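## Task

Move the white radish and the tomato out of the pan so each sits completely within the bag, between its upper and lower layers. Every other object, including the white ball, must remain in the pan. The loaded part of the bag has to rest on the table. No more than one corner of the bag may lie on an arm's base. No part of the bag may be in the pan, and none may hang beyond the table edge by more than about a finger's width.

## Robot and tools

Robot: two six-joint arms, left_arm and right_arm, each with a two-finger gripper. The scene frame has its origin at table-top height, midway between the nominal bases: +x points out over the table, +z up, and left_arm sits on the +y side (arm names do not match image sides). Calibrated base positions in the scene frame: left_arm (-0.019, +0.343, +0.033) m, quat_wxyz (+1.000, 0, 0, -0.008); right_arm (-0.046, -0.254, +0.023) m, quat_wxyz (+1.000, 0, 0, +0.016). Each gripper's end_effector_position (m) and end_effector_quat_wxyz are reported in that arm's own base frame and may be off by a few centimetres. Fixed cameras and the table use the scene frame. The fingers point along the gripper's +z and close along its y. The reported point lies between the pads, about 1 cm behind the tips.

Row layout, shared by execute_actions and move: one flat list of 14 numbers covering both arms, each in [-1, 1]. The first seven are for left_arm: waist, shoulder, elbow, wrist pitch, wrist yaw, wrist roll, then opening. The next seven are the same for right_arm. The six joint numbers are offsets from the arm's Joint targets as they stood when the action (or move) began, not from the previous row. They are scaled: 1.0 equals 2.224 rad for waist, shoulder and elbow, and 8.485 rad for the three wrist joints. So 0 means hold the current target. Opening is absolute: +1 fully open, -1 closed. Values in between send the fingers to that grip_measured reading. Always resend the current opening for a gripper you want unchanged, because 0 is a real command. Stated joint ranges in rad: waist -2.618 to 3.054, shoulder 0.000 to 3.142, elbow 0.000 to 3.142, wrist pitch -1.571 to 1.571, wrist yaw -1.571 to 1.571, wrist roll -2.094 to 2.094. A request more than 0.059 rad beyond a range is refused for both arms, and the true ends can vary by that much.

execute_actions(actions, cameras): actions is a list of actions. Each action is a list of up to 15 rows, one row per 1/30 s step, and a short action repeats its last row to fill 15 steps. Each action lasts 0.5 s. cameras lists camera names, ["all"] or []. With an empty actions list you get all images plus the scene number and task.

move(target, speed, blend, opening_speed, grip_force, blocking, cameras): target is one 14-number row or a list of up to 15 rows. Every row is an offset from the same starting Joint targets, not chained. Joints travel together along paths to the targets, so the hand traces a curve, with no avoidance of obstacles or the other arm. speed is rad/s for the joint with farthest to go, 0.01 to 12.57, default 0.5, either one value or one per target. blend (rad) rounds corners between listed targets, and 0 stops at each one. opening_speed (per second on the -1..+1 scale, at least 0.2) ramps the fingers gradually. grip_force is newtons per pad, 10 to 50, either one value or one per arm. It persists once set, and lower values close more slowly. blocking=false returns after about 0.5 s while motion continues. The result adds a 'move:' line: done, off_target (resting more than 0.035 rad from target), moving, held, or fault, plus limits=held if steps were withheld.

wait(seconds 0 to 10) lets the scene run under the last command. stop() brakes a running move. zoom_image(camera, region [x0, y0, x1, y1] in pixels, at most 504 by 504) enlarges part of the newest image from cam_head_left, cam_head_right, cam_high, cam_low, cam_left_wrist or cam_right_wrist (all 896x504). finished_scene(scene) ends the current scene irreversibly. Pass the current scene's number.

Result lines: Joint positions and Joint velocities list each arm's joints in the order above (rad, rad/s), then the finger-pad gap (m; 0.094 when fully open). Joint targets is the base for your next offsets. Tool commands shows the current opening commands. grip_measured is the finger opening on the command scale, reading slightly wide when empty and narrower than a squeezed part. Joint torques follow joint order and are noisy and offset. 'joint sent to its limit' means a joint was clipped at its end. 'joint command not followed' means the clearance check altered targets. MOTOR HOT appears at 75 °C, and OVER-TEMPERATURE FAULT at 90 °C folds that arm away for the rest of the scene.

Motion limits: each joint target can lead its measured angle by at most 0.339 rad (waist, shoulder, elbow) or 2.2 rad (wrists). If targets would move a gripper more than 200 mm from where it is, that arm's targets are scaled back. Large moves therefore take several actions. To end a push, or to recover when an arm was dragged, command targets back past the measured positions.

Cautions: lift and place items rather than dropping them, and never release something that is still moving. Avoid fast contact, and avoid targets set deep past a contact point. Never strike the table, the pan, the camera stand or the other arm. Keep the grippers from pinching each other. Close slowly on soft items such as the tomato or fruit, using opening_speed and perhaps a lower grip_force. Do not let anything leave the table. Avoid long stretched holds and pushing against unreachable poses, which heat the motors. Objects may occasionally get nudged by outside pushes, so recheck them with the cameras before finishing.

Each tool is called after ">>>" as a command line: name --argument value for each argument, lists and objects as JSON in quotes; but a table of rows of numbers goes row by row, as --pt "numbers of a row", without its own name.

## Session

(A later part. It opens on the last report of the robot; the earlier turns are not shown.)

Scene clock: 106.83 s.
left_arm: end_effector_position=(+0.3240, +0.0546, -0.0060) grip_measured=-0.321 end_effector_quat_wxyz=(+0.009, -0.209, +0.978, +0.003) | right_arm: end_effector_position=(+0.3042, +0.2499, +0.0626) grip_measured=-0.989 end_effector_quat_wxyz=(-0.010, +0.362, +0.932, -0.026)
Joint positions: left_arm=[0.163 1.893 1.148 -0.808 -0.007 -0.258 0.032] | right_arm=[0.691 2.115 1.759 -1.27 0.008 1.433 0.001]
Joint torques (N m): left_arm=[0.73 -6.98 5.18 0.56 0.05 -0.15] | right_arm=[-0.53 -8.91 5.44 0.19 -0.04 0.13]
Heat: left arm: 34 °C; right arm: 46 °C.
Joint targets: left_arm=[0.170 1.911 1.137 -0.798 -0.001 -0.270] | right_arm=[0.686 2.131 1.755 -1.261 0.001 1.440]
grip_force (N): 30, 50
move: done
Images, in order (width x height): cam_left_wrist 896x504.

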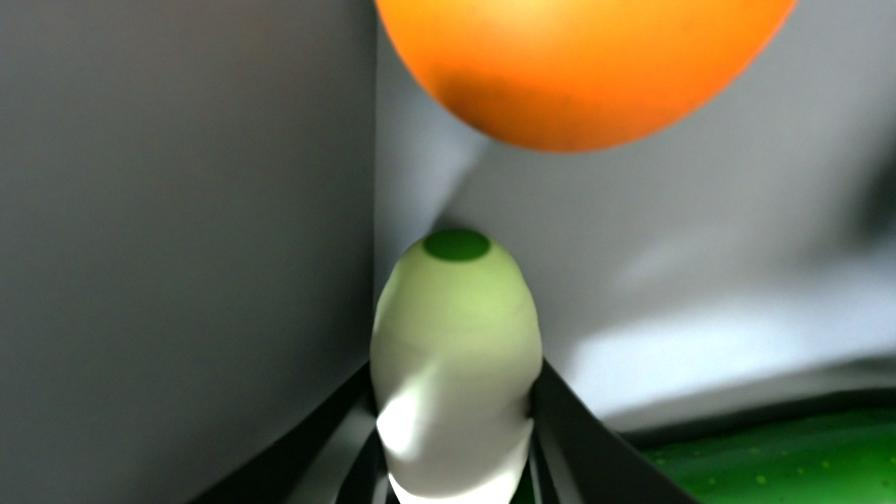

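>>> move --pt "0 -0.0582 0.2292 -0.0752 0 0 -0.5 0 0 0 0 0 0 -1" --pt "-0.4537 -0.4170 -0.3530 0.1213 0 0.0318 -0.5 0 0 0 0 0 0 -1" --speed '[0.5,0.7]' --blend '[0.05,0]' --cameras '["all"]'

Scene clock: 113.43 s.
left_arm: end_effector_position=(+0.2274, -0.2487, +0.1396) grip_measured=-0.323 end_effector_quat_wxyz=(+0.501, +0.332, +0.768, -0.223) | right_arm: end_effector_position=(+0.3042, +0.2499, +0.0626) grip_measured=-0.989 end_effector_quat_wxyz=(-0.010, +0.362, +0.932, -0.026)
Joint positions: left_arm=[-0.833 0.996 0.363 0.223 -0.006 -0.013 0.032] | right_arm=[0.691 2.115 1.759 -1.27 0.008 1.433 0.001]
Joint torques (N m): left_arm=[-0.28 -3.22 7.16 2.43 0.07 0.06] | right_arm=[-0.54 -8.92 5.46 0.2 -0.04 0.14]
Heat: left arm: 33 °C; right arm: 45 °C.
Joint targets: left_arm=[-0.840 0.983 0.352 0.231 -0.001 0.000] | right_arm=[0.686 2.131 1.755 -1.261 0.001 1.440]
grip_force (N): 30, 50
move: done

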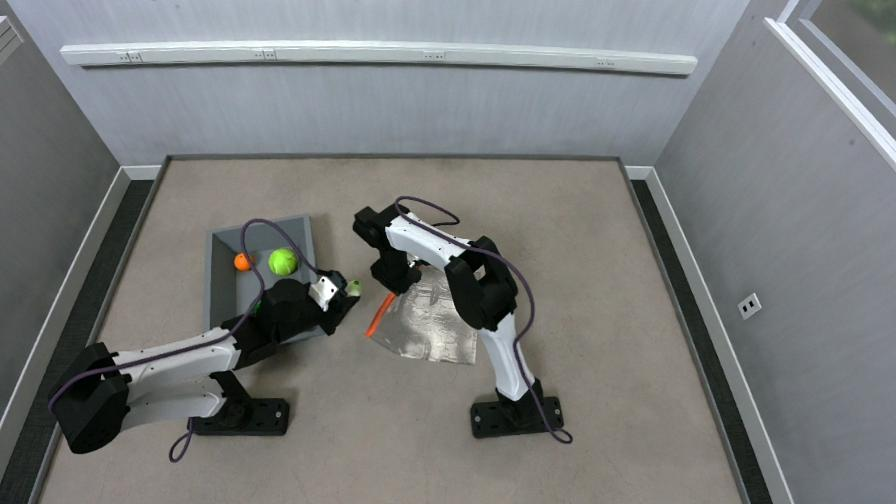

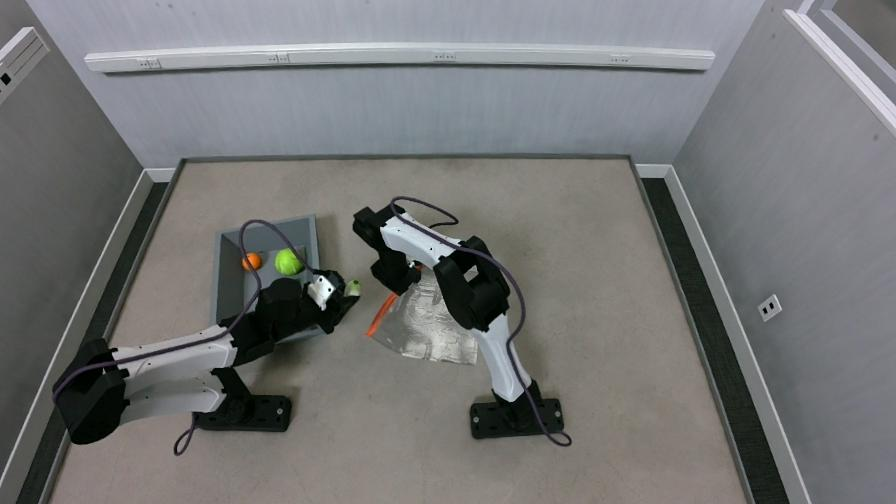

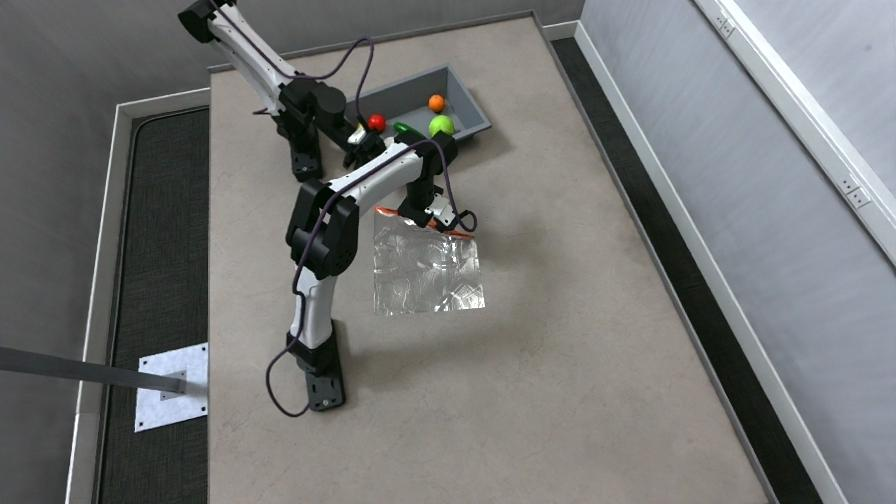

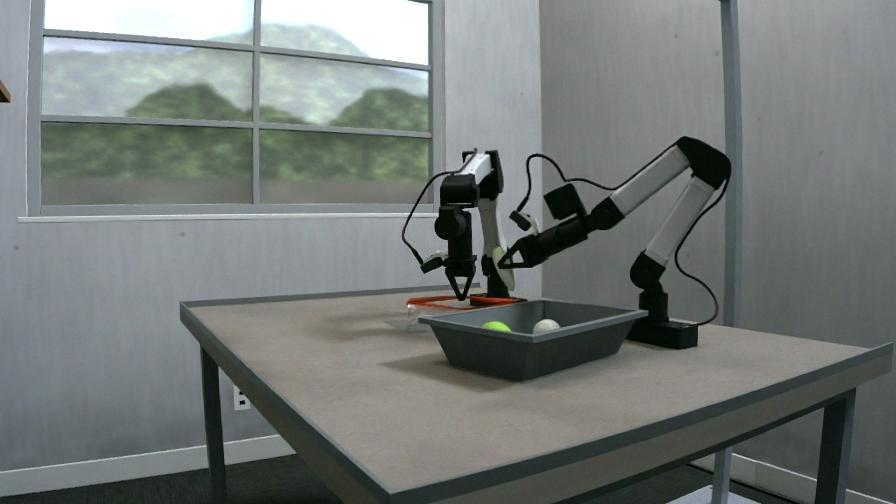

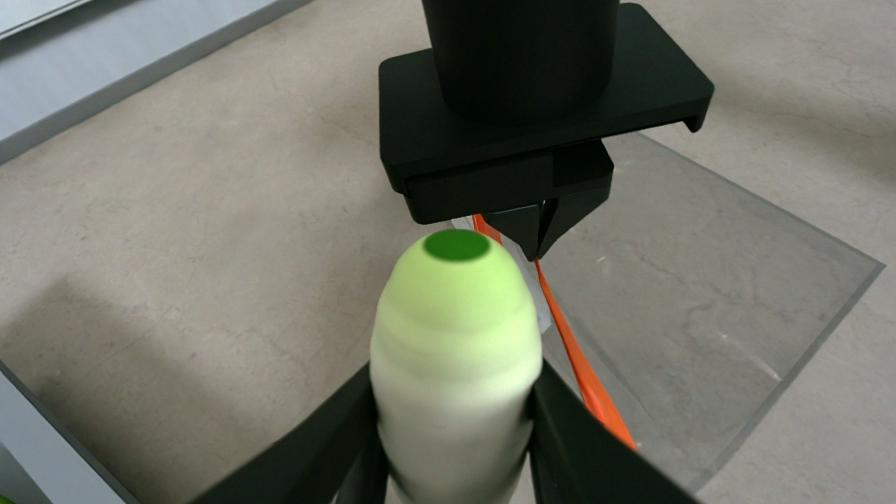

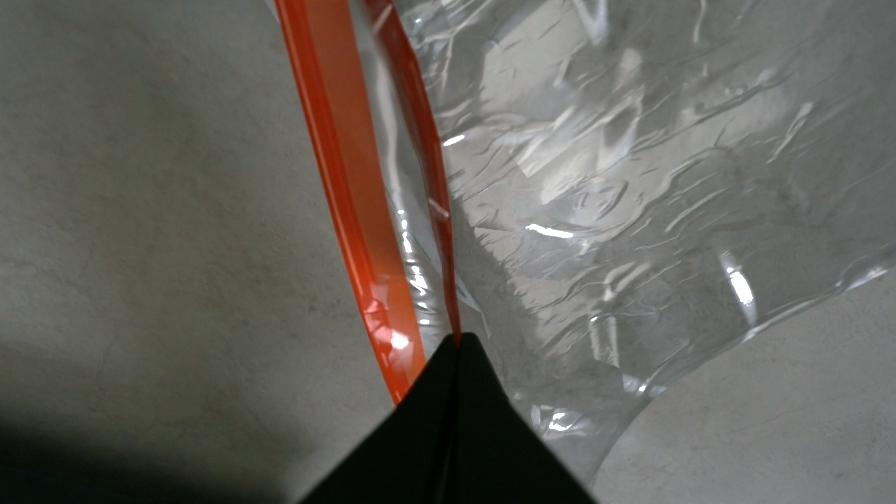

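>>> zoom_image --camera "cam_high" --region '[340, 130, 500, 260]'

>>> zoom_image --camera "cam_low" --region '[390, 240, 540, 330]'

>>> zoom_image --camera "cam_head_right" --region '[320, 230, 480, 370]'

Scaled by 3.150 from the camera's 896x504 image, which has a finer 1280x720 frame.

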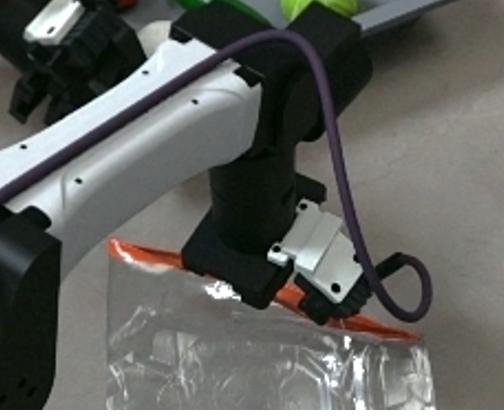

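Scaled by 3.360 from the camera's 896x504 image, which has a finer 1280x720 frame.

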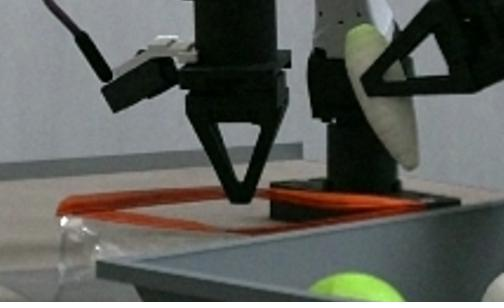

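Scaled by 3.150 from the camera's 896x504 image, which has a finer 1280x720 frame.

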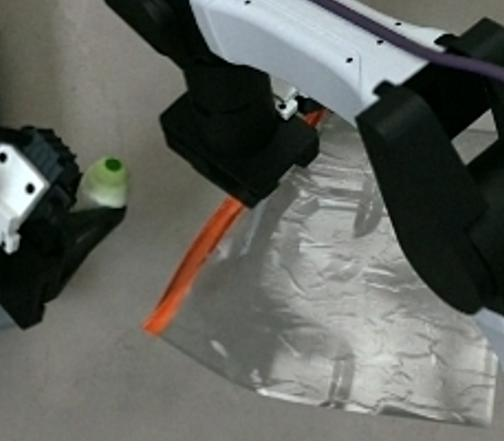

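>>> move --target '[0,0,0,0,0,0,-0.5,-0.0045,-0.0995,-0.1360,0.0173,0,0,-1]' --speed 0.25 --cameras '["cam_head_right","cam_left_wrist","cam_right_wrist","cam_low"]'

>>> zoom_image --camera "cam_low" --region '[390, 240, 540, 330]'

>>> zoom_image --camera "cam_head_right" --region '[320, 230, 480, 370]'

Scene clock: 116.10 s.
left_arm: end_effector_position=(+0.2274, -0.2487, +0.1397) grip_measured=-0.323 end_effector_quat_wxyz=(+0.501, +0.332, +0.767, -0.223) | right_arm: end_effector_position=(+0.2728, +0.2198, +0.0459) grip_measured=-0.989 end_effector_quat_wxyz=(-0.009, +0.366, +0.930, -0.025)
Joint positions: left_arm=[-0.833 0.996 0.363 0.224 -0.006 -0.013 0.032] | right_arm=[0.682 1.956 1.457 -1.124 0.008 1.433 0.001]
Joint torques (N m): left_arm=[-0.25 -3.25 7.15 2.46 0.07 0.07] | right_arm=[-0.61 -13.03 5.2 0.22 -0.05 0.13]
Heat: left arm: 33 °C; right arm: 45 °C.
Joint targets: left_arm=[-0.840 0.983 0.352 0.231 -0.001 0.000] | right_arm=[0.676 1.910 1.452 -1.114 0.001 1.440]
grip_force (N): 30, 50
move: off_target (right_arm); right_arm: the shoulder is farthest, 0.047 rad from its target
Images, in order (width x height): cam_head_right 896x504, cam_low 896x504, cam_left_wrist 896x504, cam_right_wrist 896x504.

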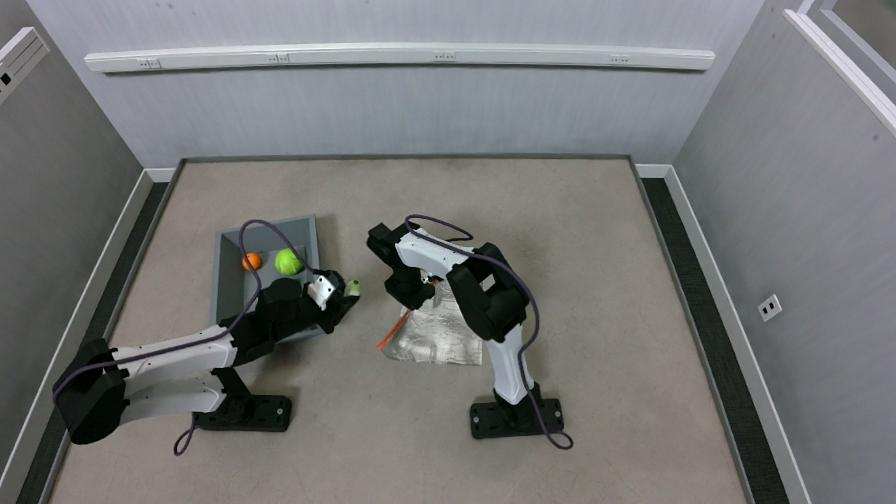

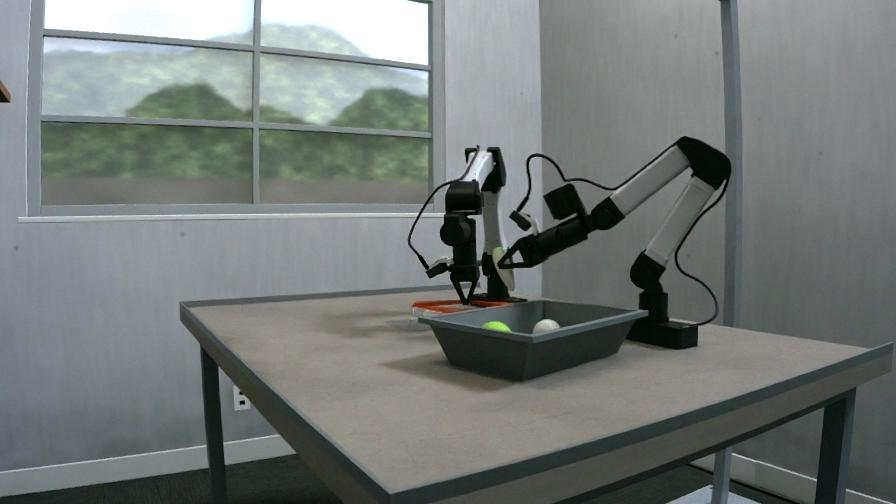

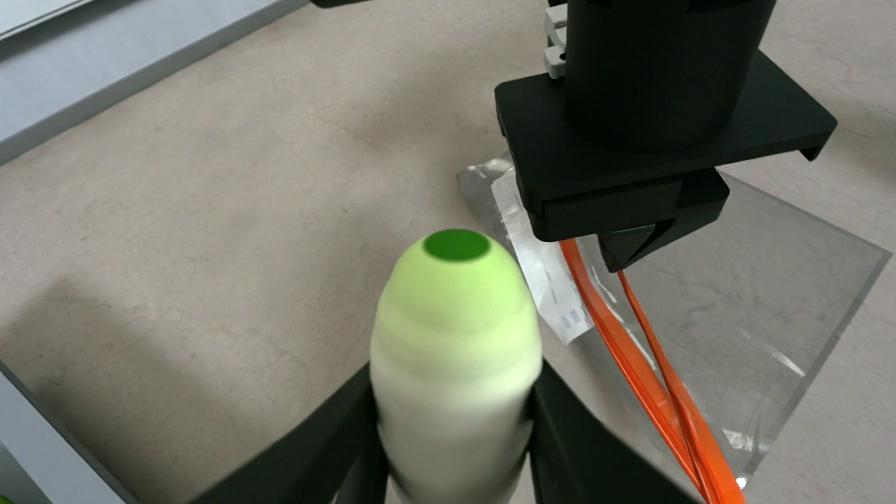

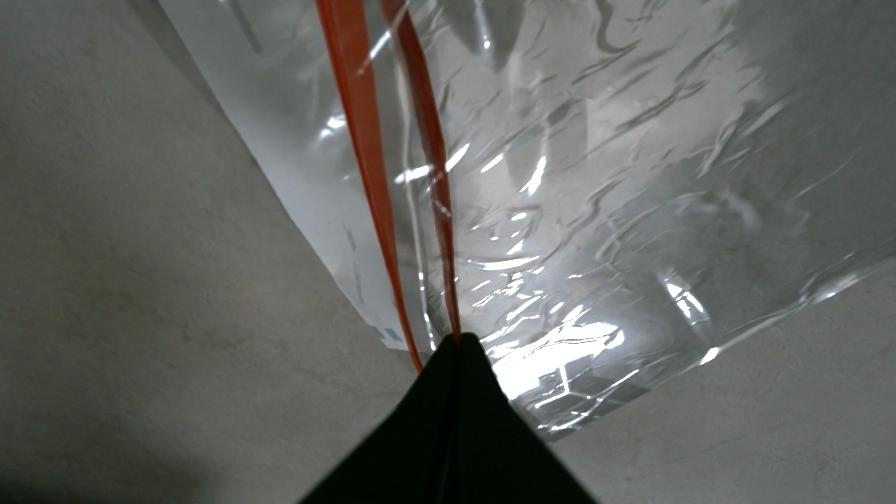

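Scaled by 3.360 from the camera's 896x504 image, which has a finer 1280x720 frame.

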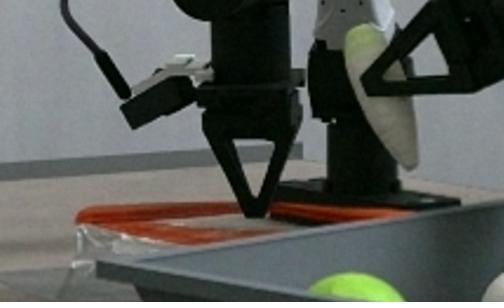

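Scaled by 3.150 from the camera's 896x504 image, which has a finer 1280x720 frame.

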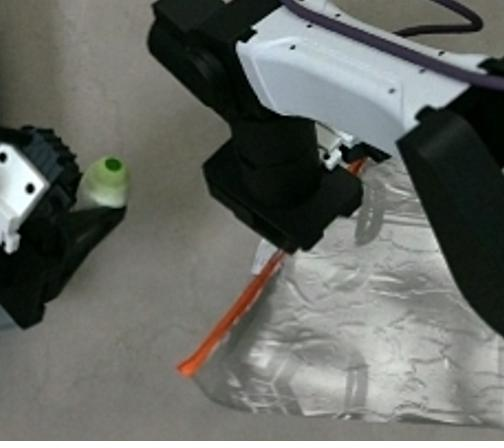

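>>> move --target '[-0.1048,0,0,0,0,0,-0.5,0,-0.0153,0.0342,-0.0128,0,0,-1]' --speed 0.25 --cameras '["cam_left_wrist","cam_right_wrist","cam_low"]'

>>> zoom_image --camera "cam_low" --region '[390, 220, 540, 330]'

Scene clock: 118.70 s.
left_arm: end_effector_position=(+0.1636, -0.2946, +0.1398) grip_measured=-0.323 end_effector_quat_wxyz=(+0.472, +0.419, +0.723, -0.280) | right_arm: end_effector_position=(+0.2677, +0.2156, +0.0694) grip_measured=-0.989 end_effector_quat_wxyz=(-0.011, +0.366, +0.930, -0.029)
Joint positions: left_arm=[-1.067 0.996 0.363 0.224 -0.006 -0.012 0.032] | right_arm=[0.682 1.921 1.503 -1.214 0.008 1.433 0.001]
Joint torques (N m): left_arm=[-0.27 -3.23 7.2 2.46 0.06 0.07] | right_arm=[-0.62 -12.71 8.17 0 -0.05 0.13]
Heat: left arm: 33 °C; right arm: 46 °C.
Joint targets: left_arm=[-1.072 0.983 0.352 0.231 -0.001 0.000] | right_arm=[0.676 1.875 1.529 -1.223 0.001 1.440]
grip_force (N): 30, 50
move: off_target (right_arm); right_arm: the shoulder is farthest, 0.045 rad from its target
Images, in order (width x height): cam_low 896x504, cam_left_wrist 896x504, cam_right_wrist 896x504.

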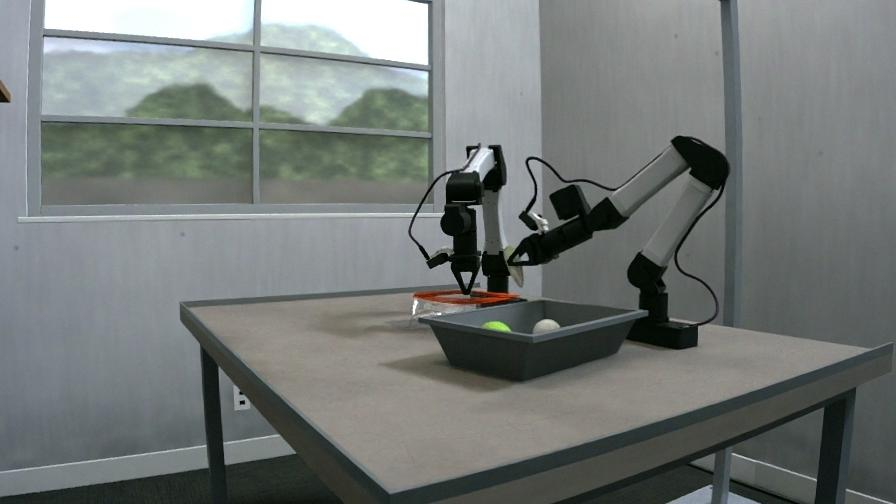

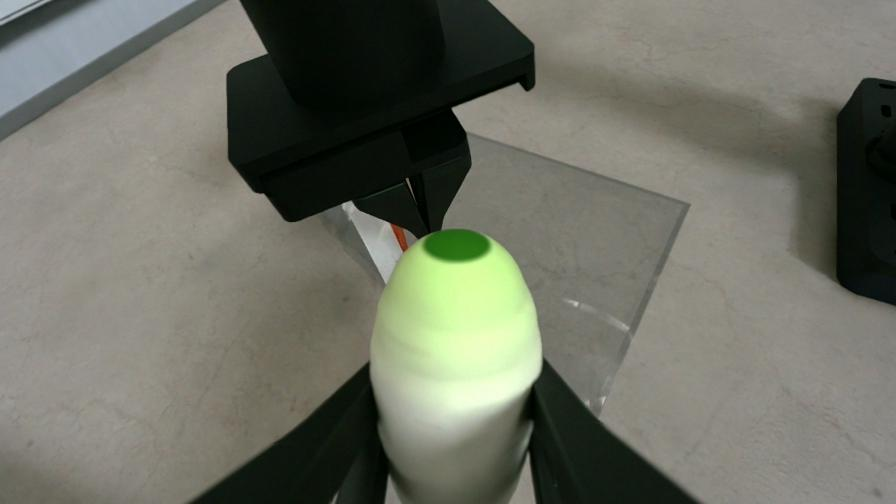

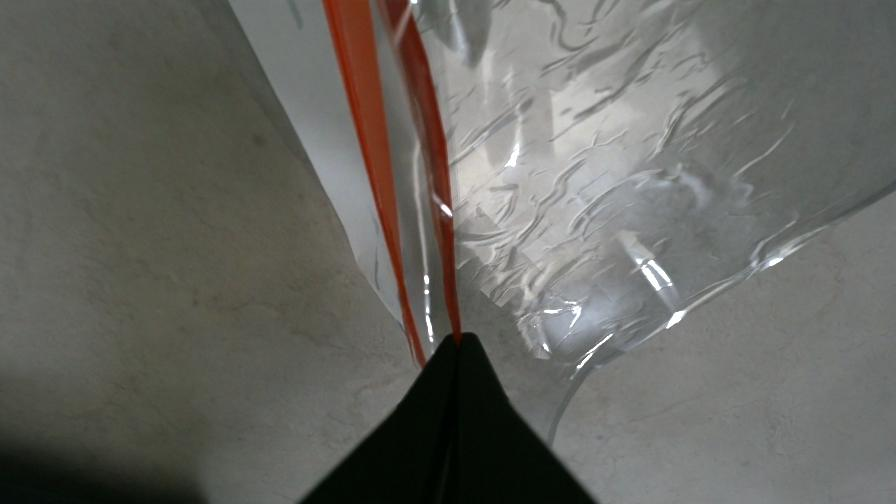

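Scaled by 3.360 from the camera's 896x504 image, which has a finer 1280x720 frame.

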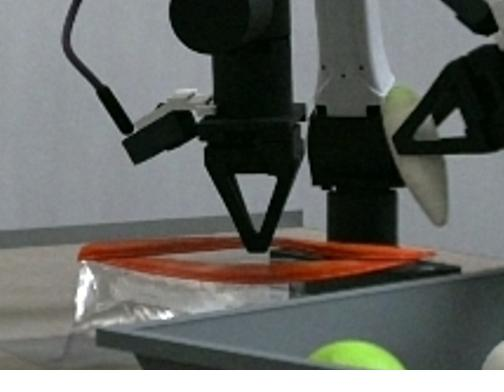

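>>> move --target '[-0.0027,0.2835,-0.0015,0.0983,0,0,-0.5,0,0,0,0,0,0,-1]' --speed 0.3 --cameras '["cam_left_wrist","cam_right_wrist","cam_low","cam_high","cam_head_right"]'

>>> zoom_image --camera "cam_low" --region '[390, 220, 540, 330]'

>>> zoom_image --camera "cam_high" --region '[340, 130, 500, 260]'

>>> zoom_image --camera "cam_head_right" --region '[320, 230, 480, 370]'

Scene clock: 122.60 s.
left_arm: end_effector_position=(+0.1956, -0.3570, +0.1173) grip_measured=-0.323 end_effector_quat_wxyz=(+0.546, +0.389, +0.667, -0.326) | right_arm: end_effector_position=(+0.2679, +0.2149, +0.0694) grip_measured=-0.989 end_effector_quat_wxyz=(-0.012, +0.367, +0.930, -0.029)
Joint positions: left_arm=[-1.072 1.601 0.358 1.051 -0.006 -0.012 0.032] | right_arm=[0.68 1.921 1.503 -1.215 0.008 1.433 0.001]
Joint torques (N m): left_arm=[-0.27 -4.37 4.75 2.6 0.05 0.07] | right_arm=[-0.42 -12.71 8.2 0.03 -0.04 0.13]
Heat: left arm: 33 °C; right arm: 46 °C.
Joint targets: left_arm=[-1.079 1.614 0.348 1.065 -0.001 0.000] | right_arm=[0.676 1.875 1.529 -1.223 0.001 1.440]
grip_force (N): 30, 50
move: off_target (right_arm); right_arm: the shoulder is farthest, 0.046 rad from its target
Images, in order (width x height): cam_head_right 896x504, cam_high 896x504, cam_low 896x504, cam_left_wrist 896x504, cam_right_wrist 896x504.

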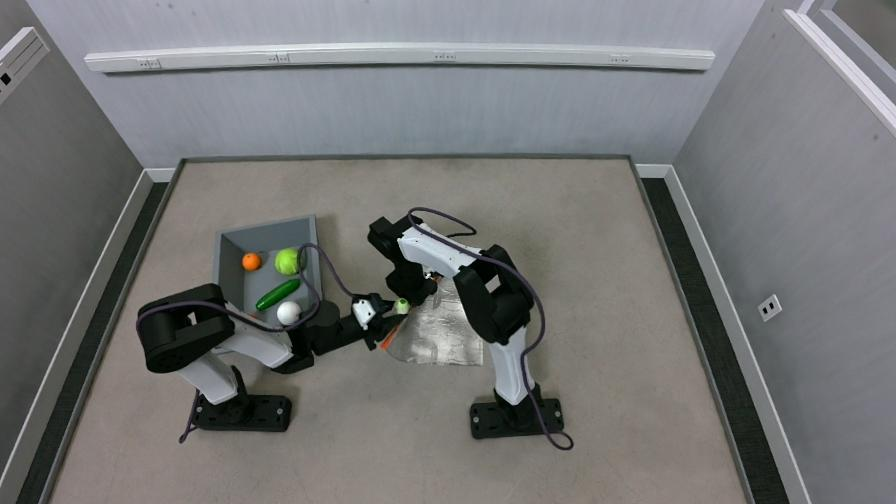

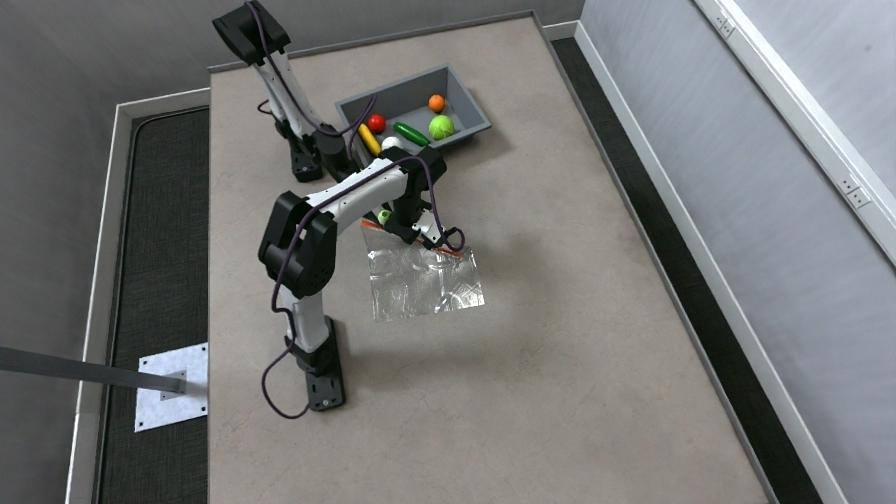

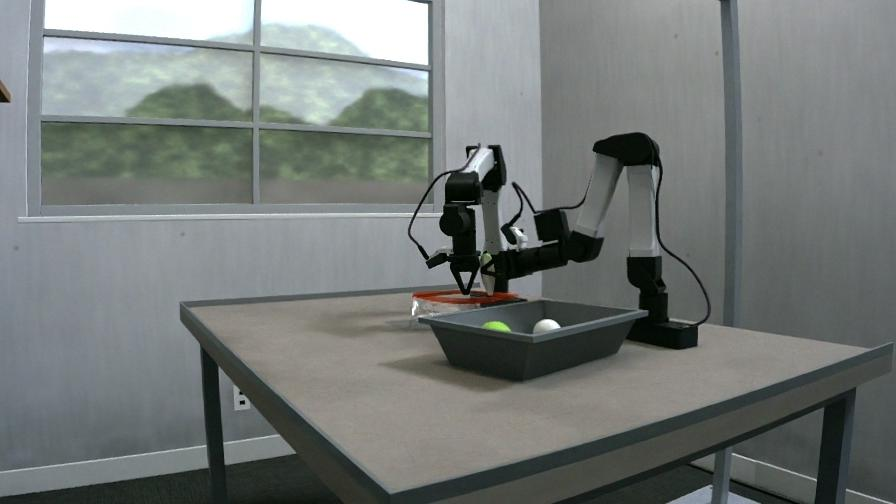

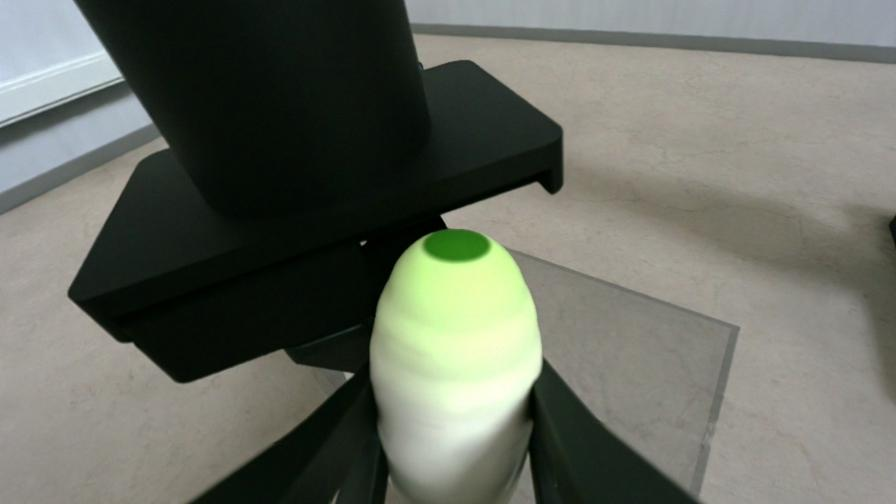

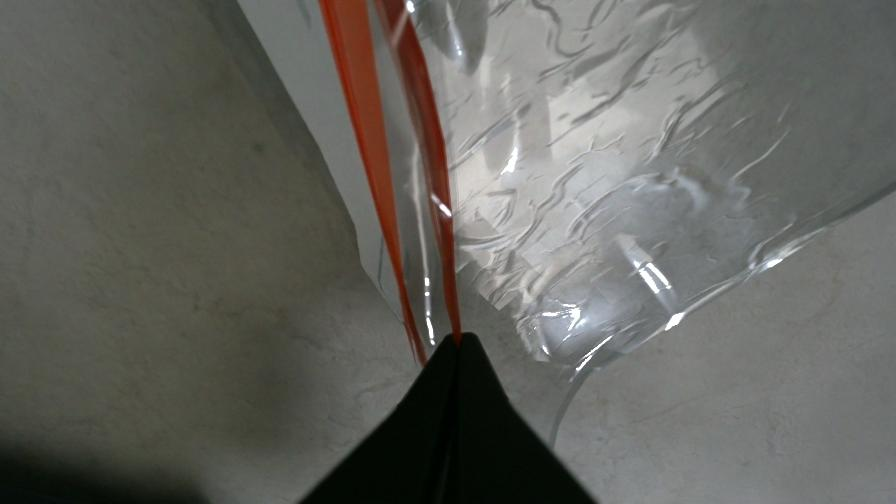

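Scaled by 3.360 from the camera's 896x504 image, which has a finer 1280x720 frame.

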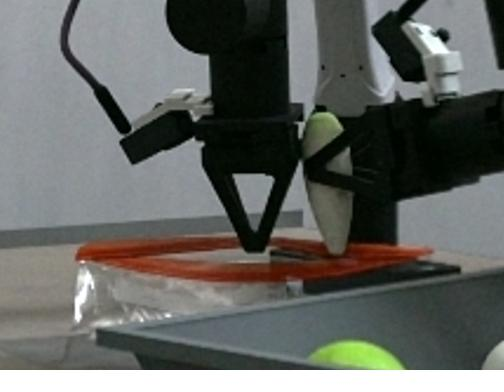

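Scaled by 3.150 from the camera's 896x504 image, which has a finer 1280x720 frame.

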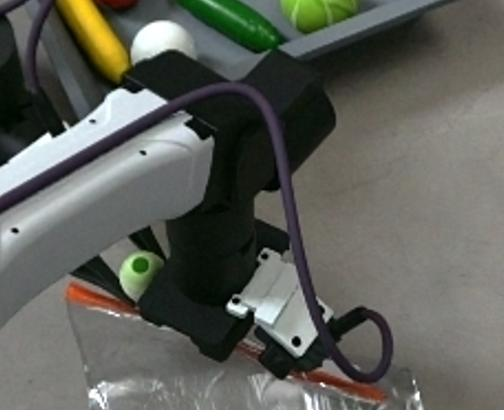

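Scaled by 3.150 from the camera's 896x504 image, which has a finer 1280x720 frame.

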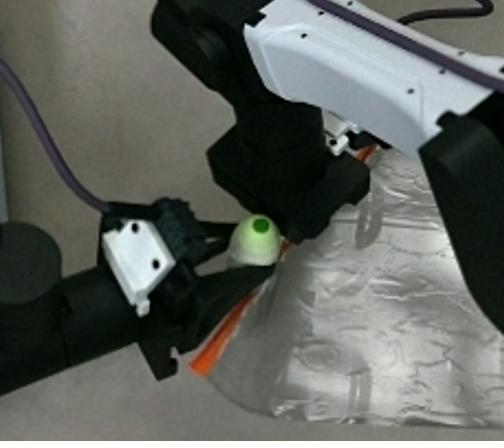

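>>> move --pt "0 0 0 0 0 0 -0.5 0 -0.1641 -0.2376 0.0646 0 0 -1" --pt "-0.0142 0 0 0 0 0 -0.5 0 -0.1641 -0.2376 0.0646 0 0 -1" --speed 0.25 --cameras '["cam_left_wrist","cam_right_wrist","cam_low","cam_head_right"]'

>>> zoom_image --camera "cam_low" --region '[390, 220, 540, 330]'

>>> zoom_image --camera "cam_head_right" --region '[320, 230, 480, 370]'

Scene clock: 127.83 s.
left_arm: end_effector_position=(+0.1819, -0.3640, +0.1189) grip_measured=-0.323 end_effector_quat_wxyz=(+0.541, +0.402, +0.656, -0.340) | right_arm: end_effector_position=(+0.2637, +0.2104, +0.0693) grip_measured=-0.989 end_effector_quat_wxyz=(+0.087, +0.366, +0.915, +0.146)
Joint positions: left_arm=[-1.105 1.601 0.356 1.061 0.006 -0.011 0.032] | right_arm=[0.677 1.545 1.005 -0.689 0.007 1.437 0.001]
Joint torques (N m): left_arm=[-0.18 -4.37 5.04 2.5 -0.07 0.05] | right_arm=[-0.31 -9.03 5.87 0.97 -0.04 0.06]
Heat: left arm: 33 °C; right arm: 46 °C.
Joint targets: left_arm=[-1.110 1.614 0.348 1.065 -0.001 0.000] | right_arm=[0.676 1.511 1.000 -0.675 0.001 1.440]
grip_force (N): 30, 50
move: done
Images, in order (width x height): cam_head_right 896x504, cam_low 896x504, cam_left_wrist 896x504, cam_right_wrist 896x504.

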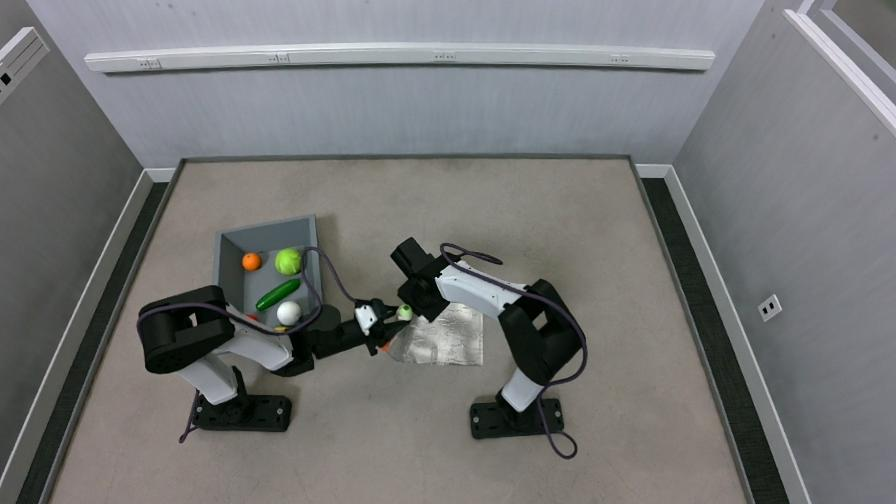

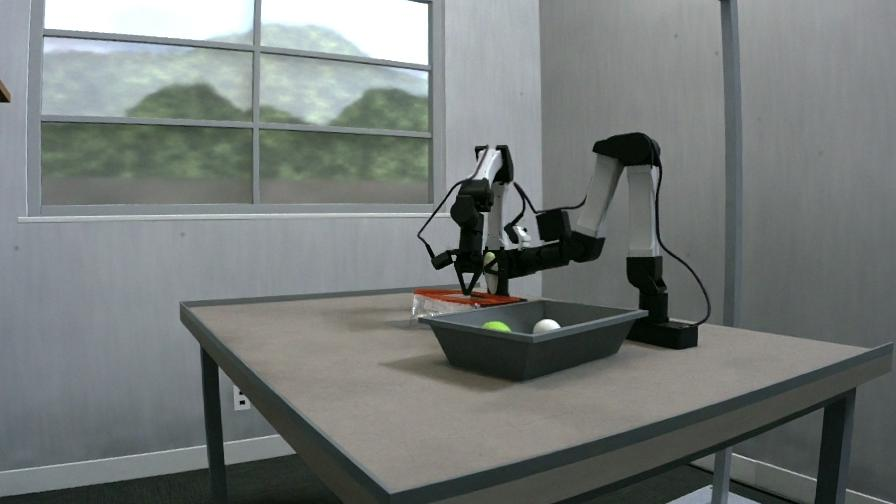

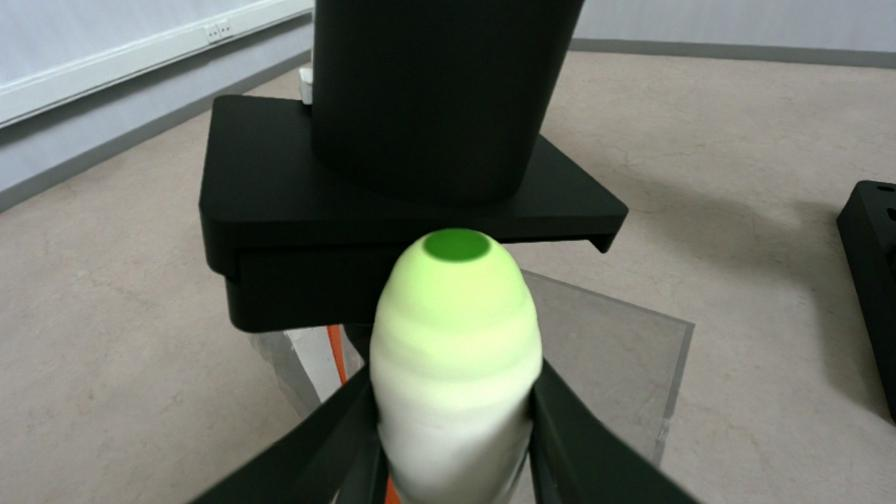

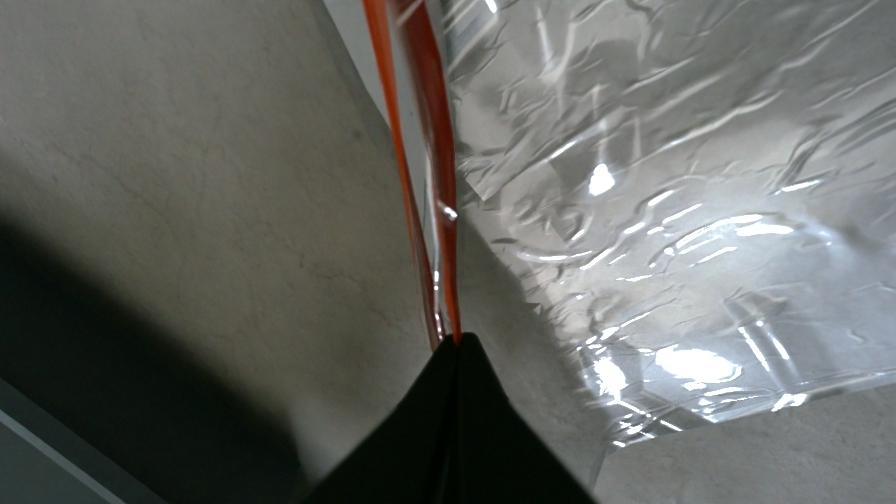

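Scaled by 3.360 from the camera's 896x504 image, which has a finer 1280x720 frame.

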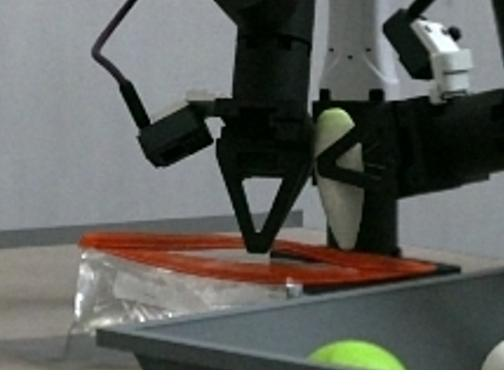

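Scaled by 3.150 from the camera's 896x504 image, which has a finer 1280x720 frame.

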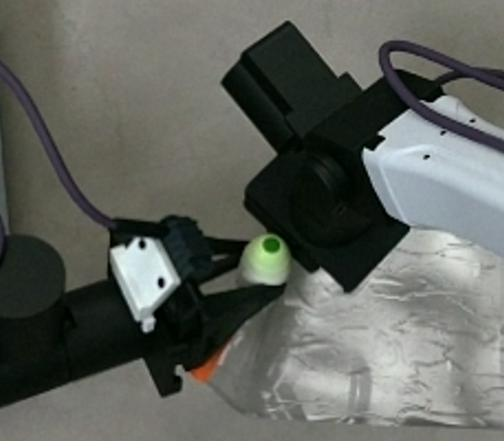

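>>> move --target '[0,0.0553,-0.0092,0.0170,0,0,-0.5,0,0,0,0,0,0,-1]' --speed 0.15 --cameras '["cam_left_wrist","cam_right_wrist","cam_low","cam_high"]'

>>> zoom_image --camera "cam_low" --region '[400, 240, 520, 330]'

>>> zoom_image --camera "cam_high" --region '[340, 150, 480, 260]'

Scene clock: 129.77 s.
left_arm: end_effector_position=(+0.1822, -0.3648, +0.0991) grip_measured=-0.323 end_effector_quat_wxyz=(+0.541, +0.402, +0.656, -0.340) | right_arm: end_effector_position=(+0.2638, +0.2104, +0.0694) grip_measured=-0.989 end_effector_quat_wxyz=(+0.087, +0.366, +0.915, +0.147)
Joint positions: left_arm=[-1.105 1.723 0.337 1.202 0.006 -0.011 0.032] | right_arm=[0.677 1.545 1.005 -0.689 0.007 1.437 0.001]
Joint torques (N m): left_arm=[-0.18 -4.67 3.97 2.53 -0.06 0.05] | right_arm=[-0.18 -9.01 5.85 0.96 -0.04 0.06]
Heat: left arm: 33 °C; right arm: 46 °C.
Joint targets: left_arm=[-1.110 1.737 0.328 1.209 -0.001 0.000] | right_arm=[0.676 1.511 1.000 -0.675 0.001 1.440]
grip_force (N): 30, 50
move: done
Images, in order (width x height): cam_high 896x504, cam_low 896x504, cam_left_wrist 896x504, cam_right_wrist 896x504.

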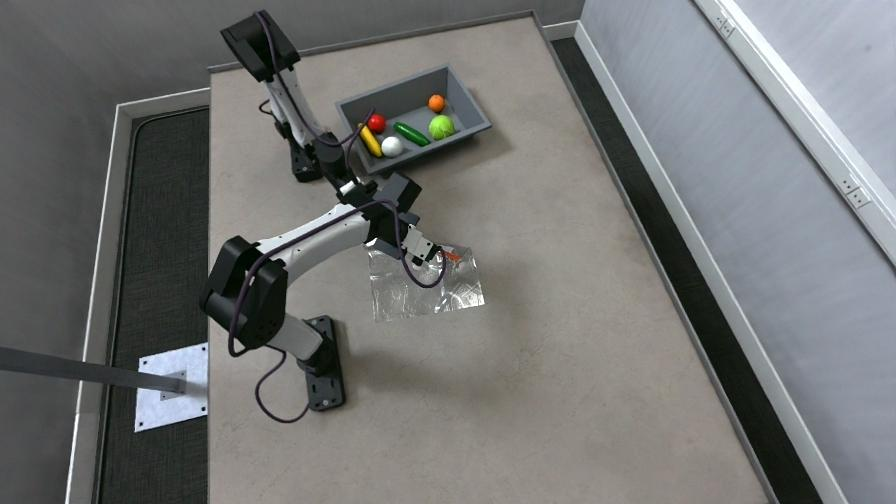

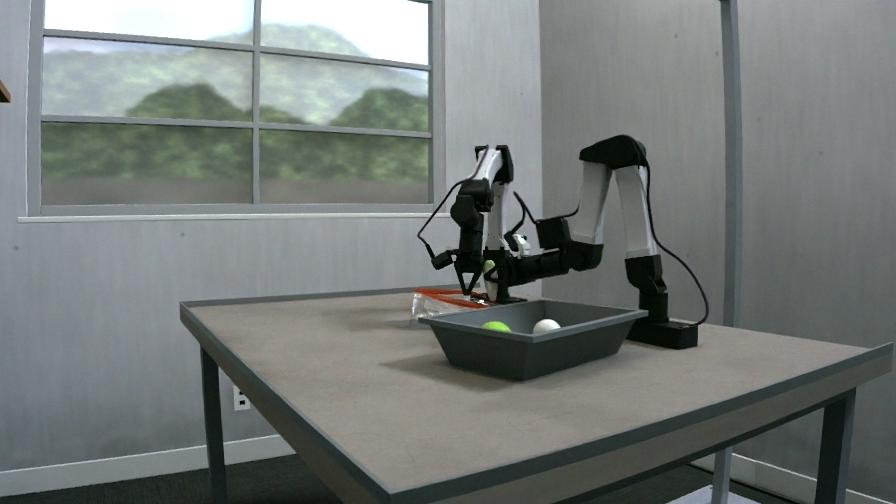

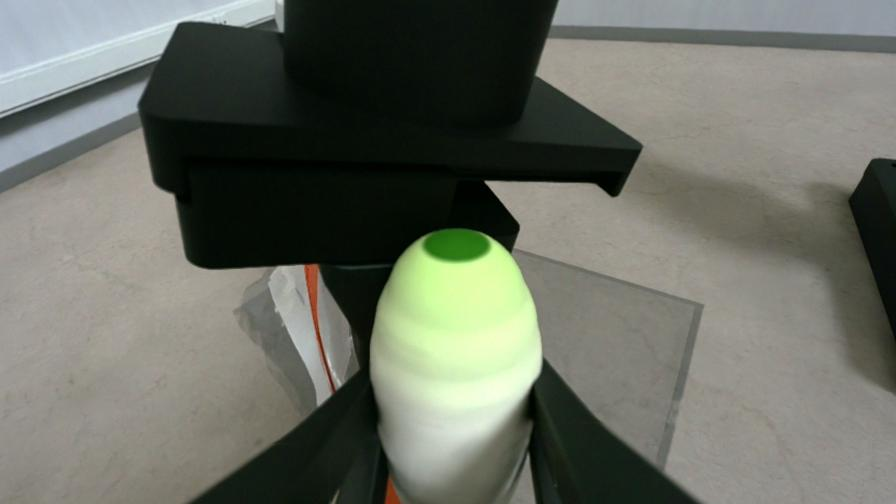

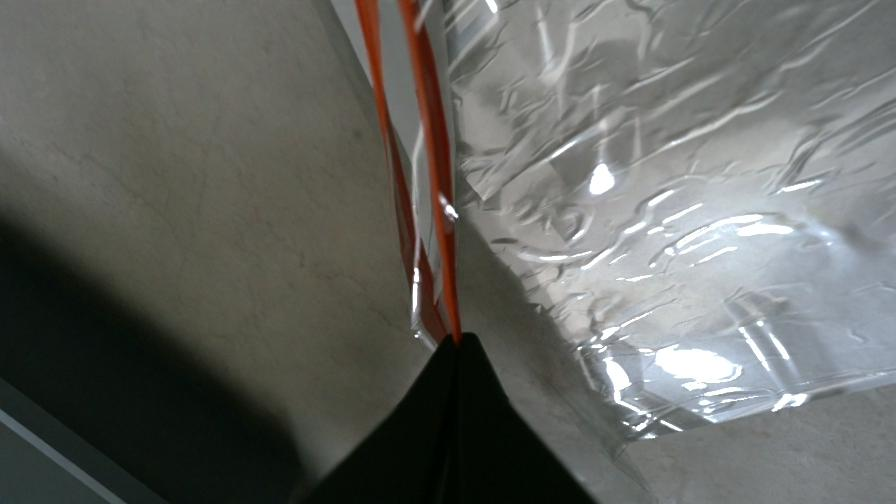

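Scaled by 4.200 from the camera's 896x504 image, which has a finer 1280x720 frame.

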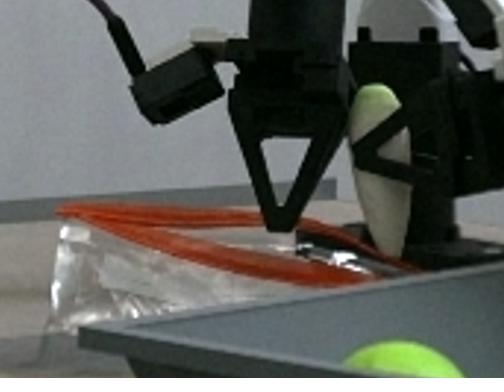

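Scaled by 3.600 from the camera's 896x504 image, which has a finer 1280x720 frame.

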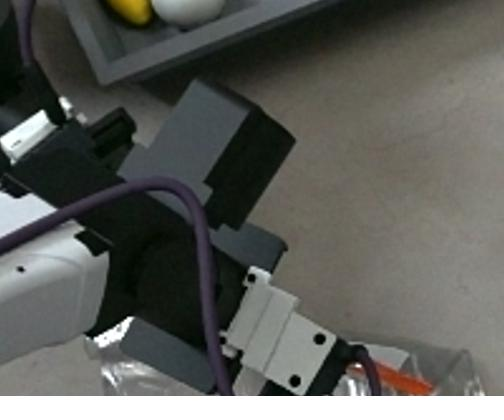

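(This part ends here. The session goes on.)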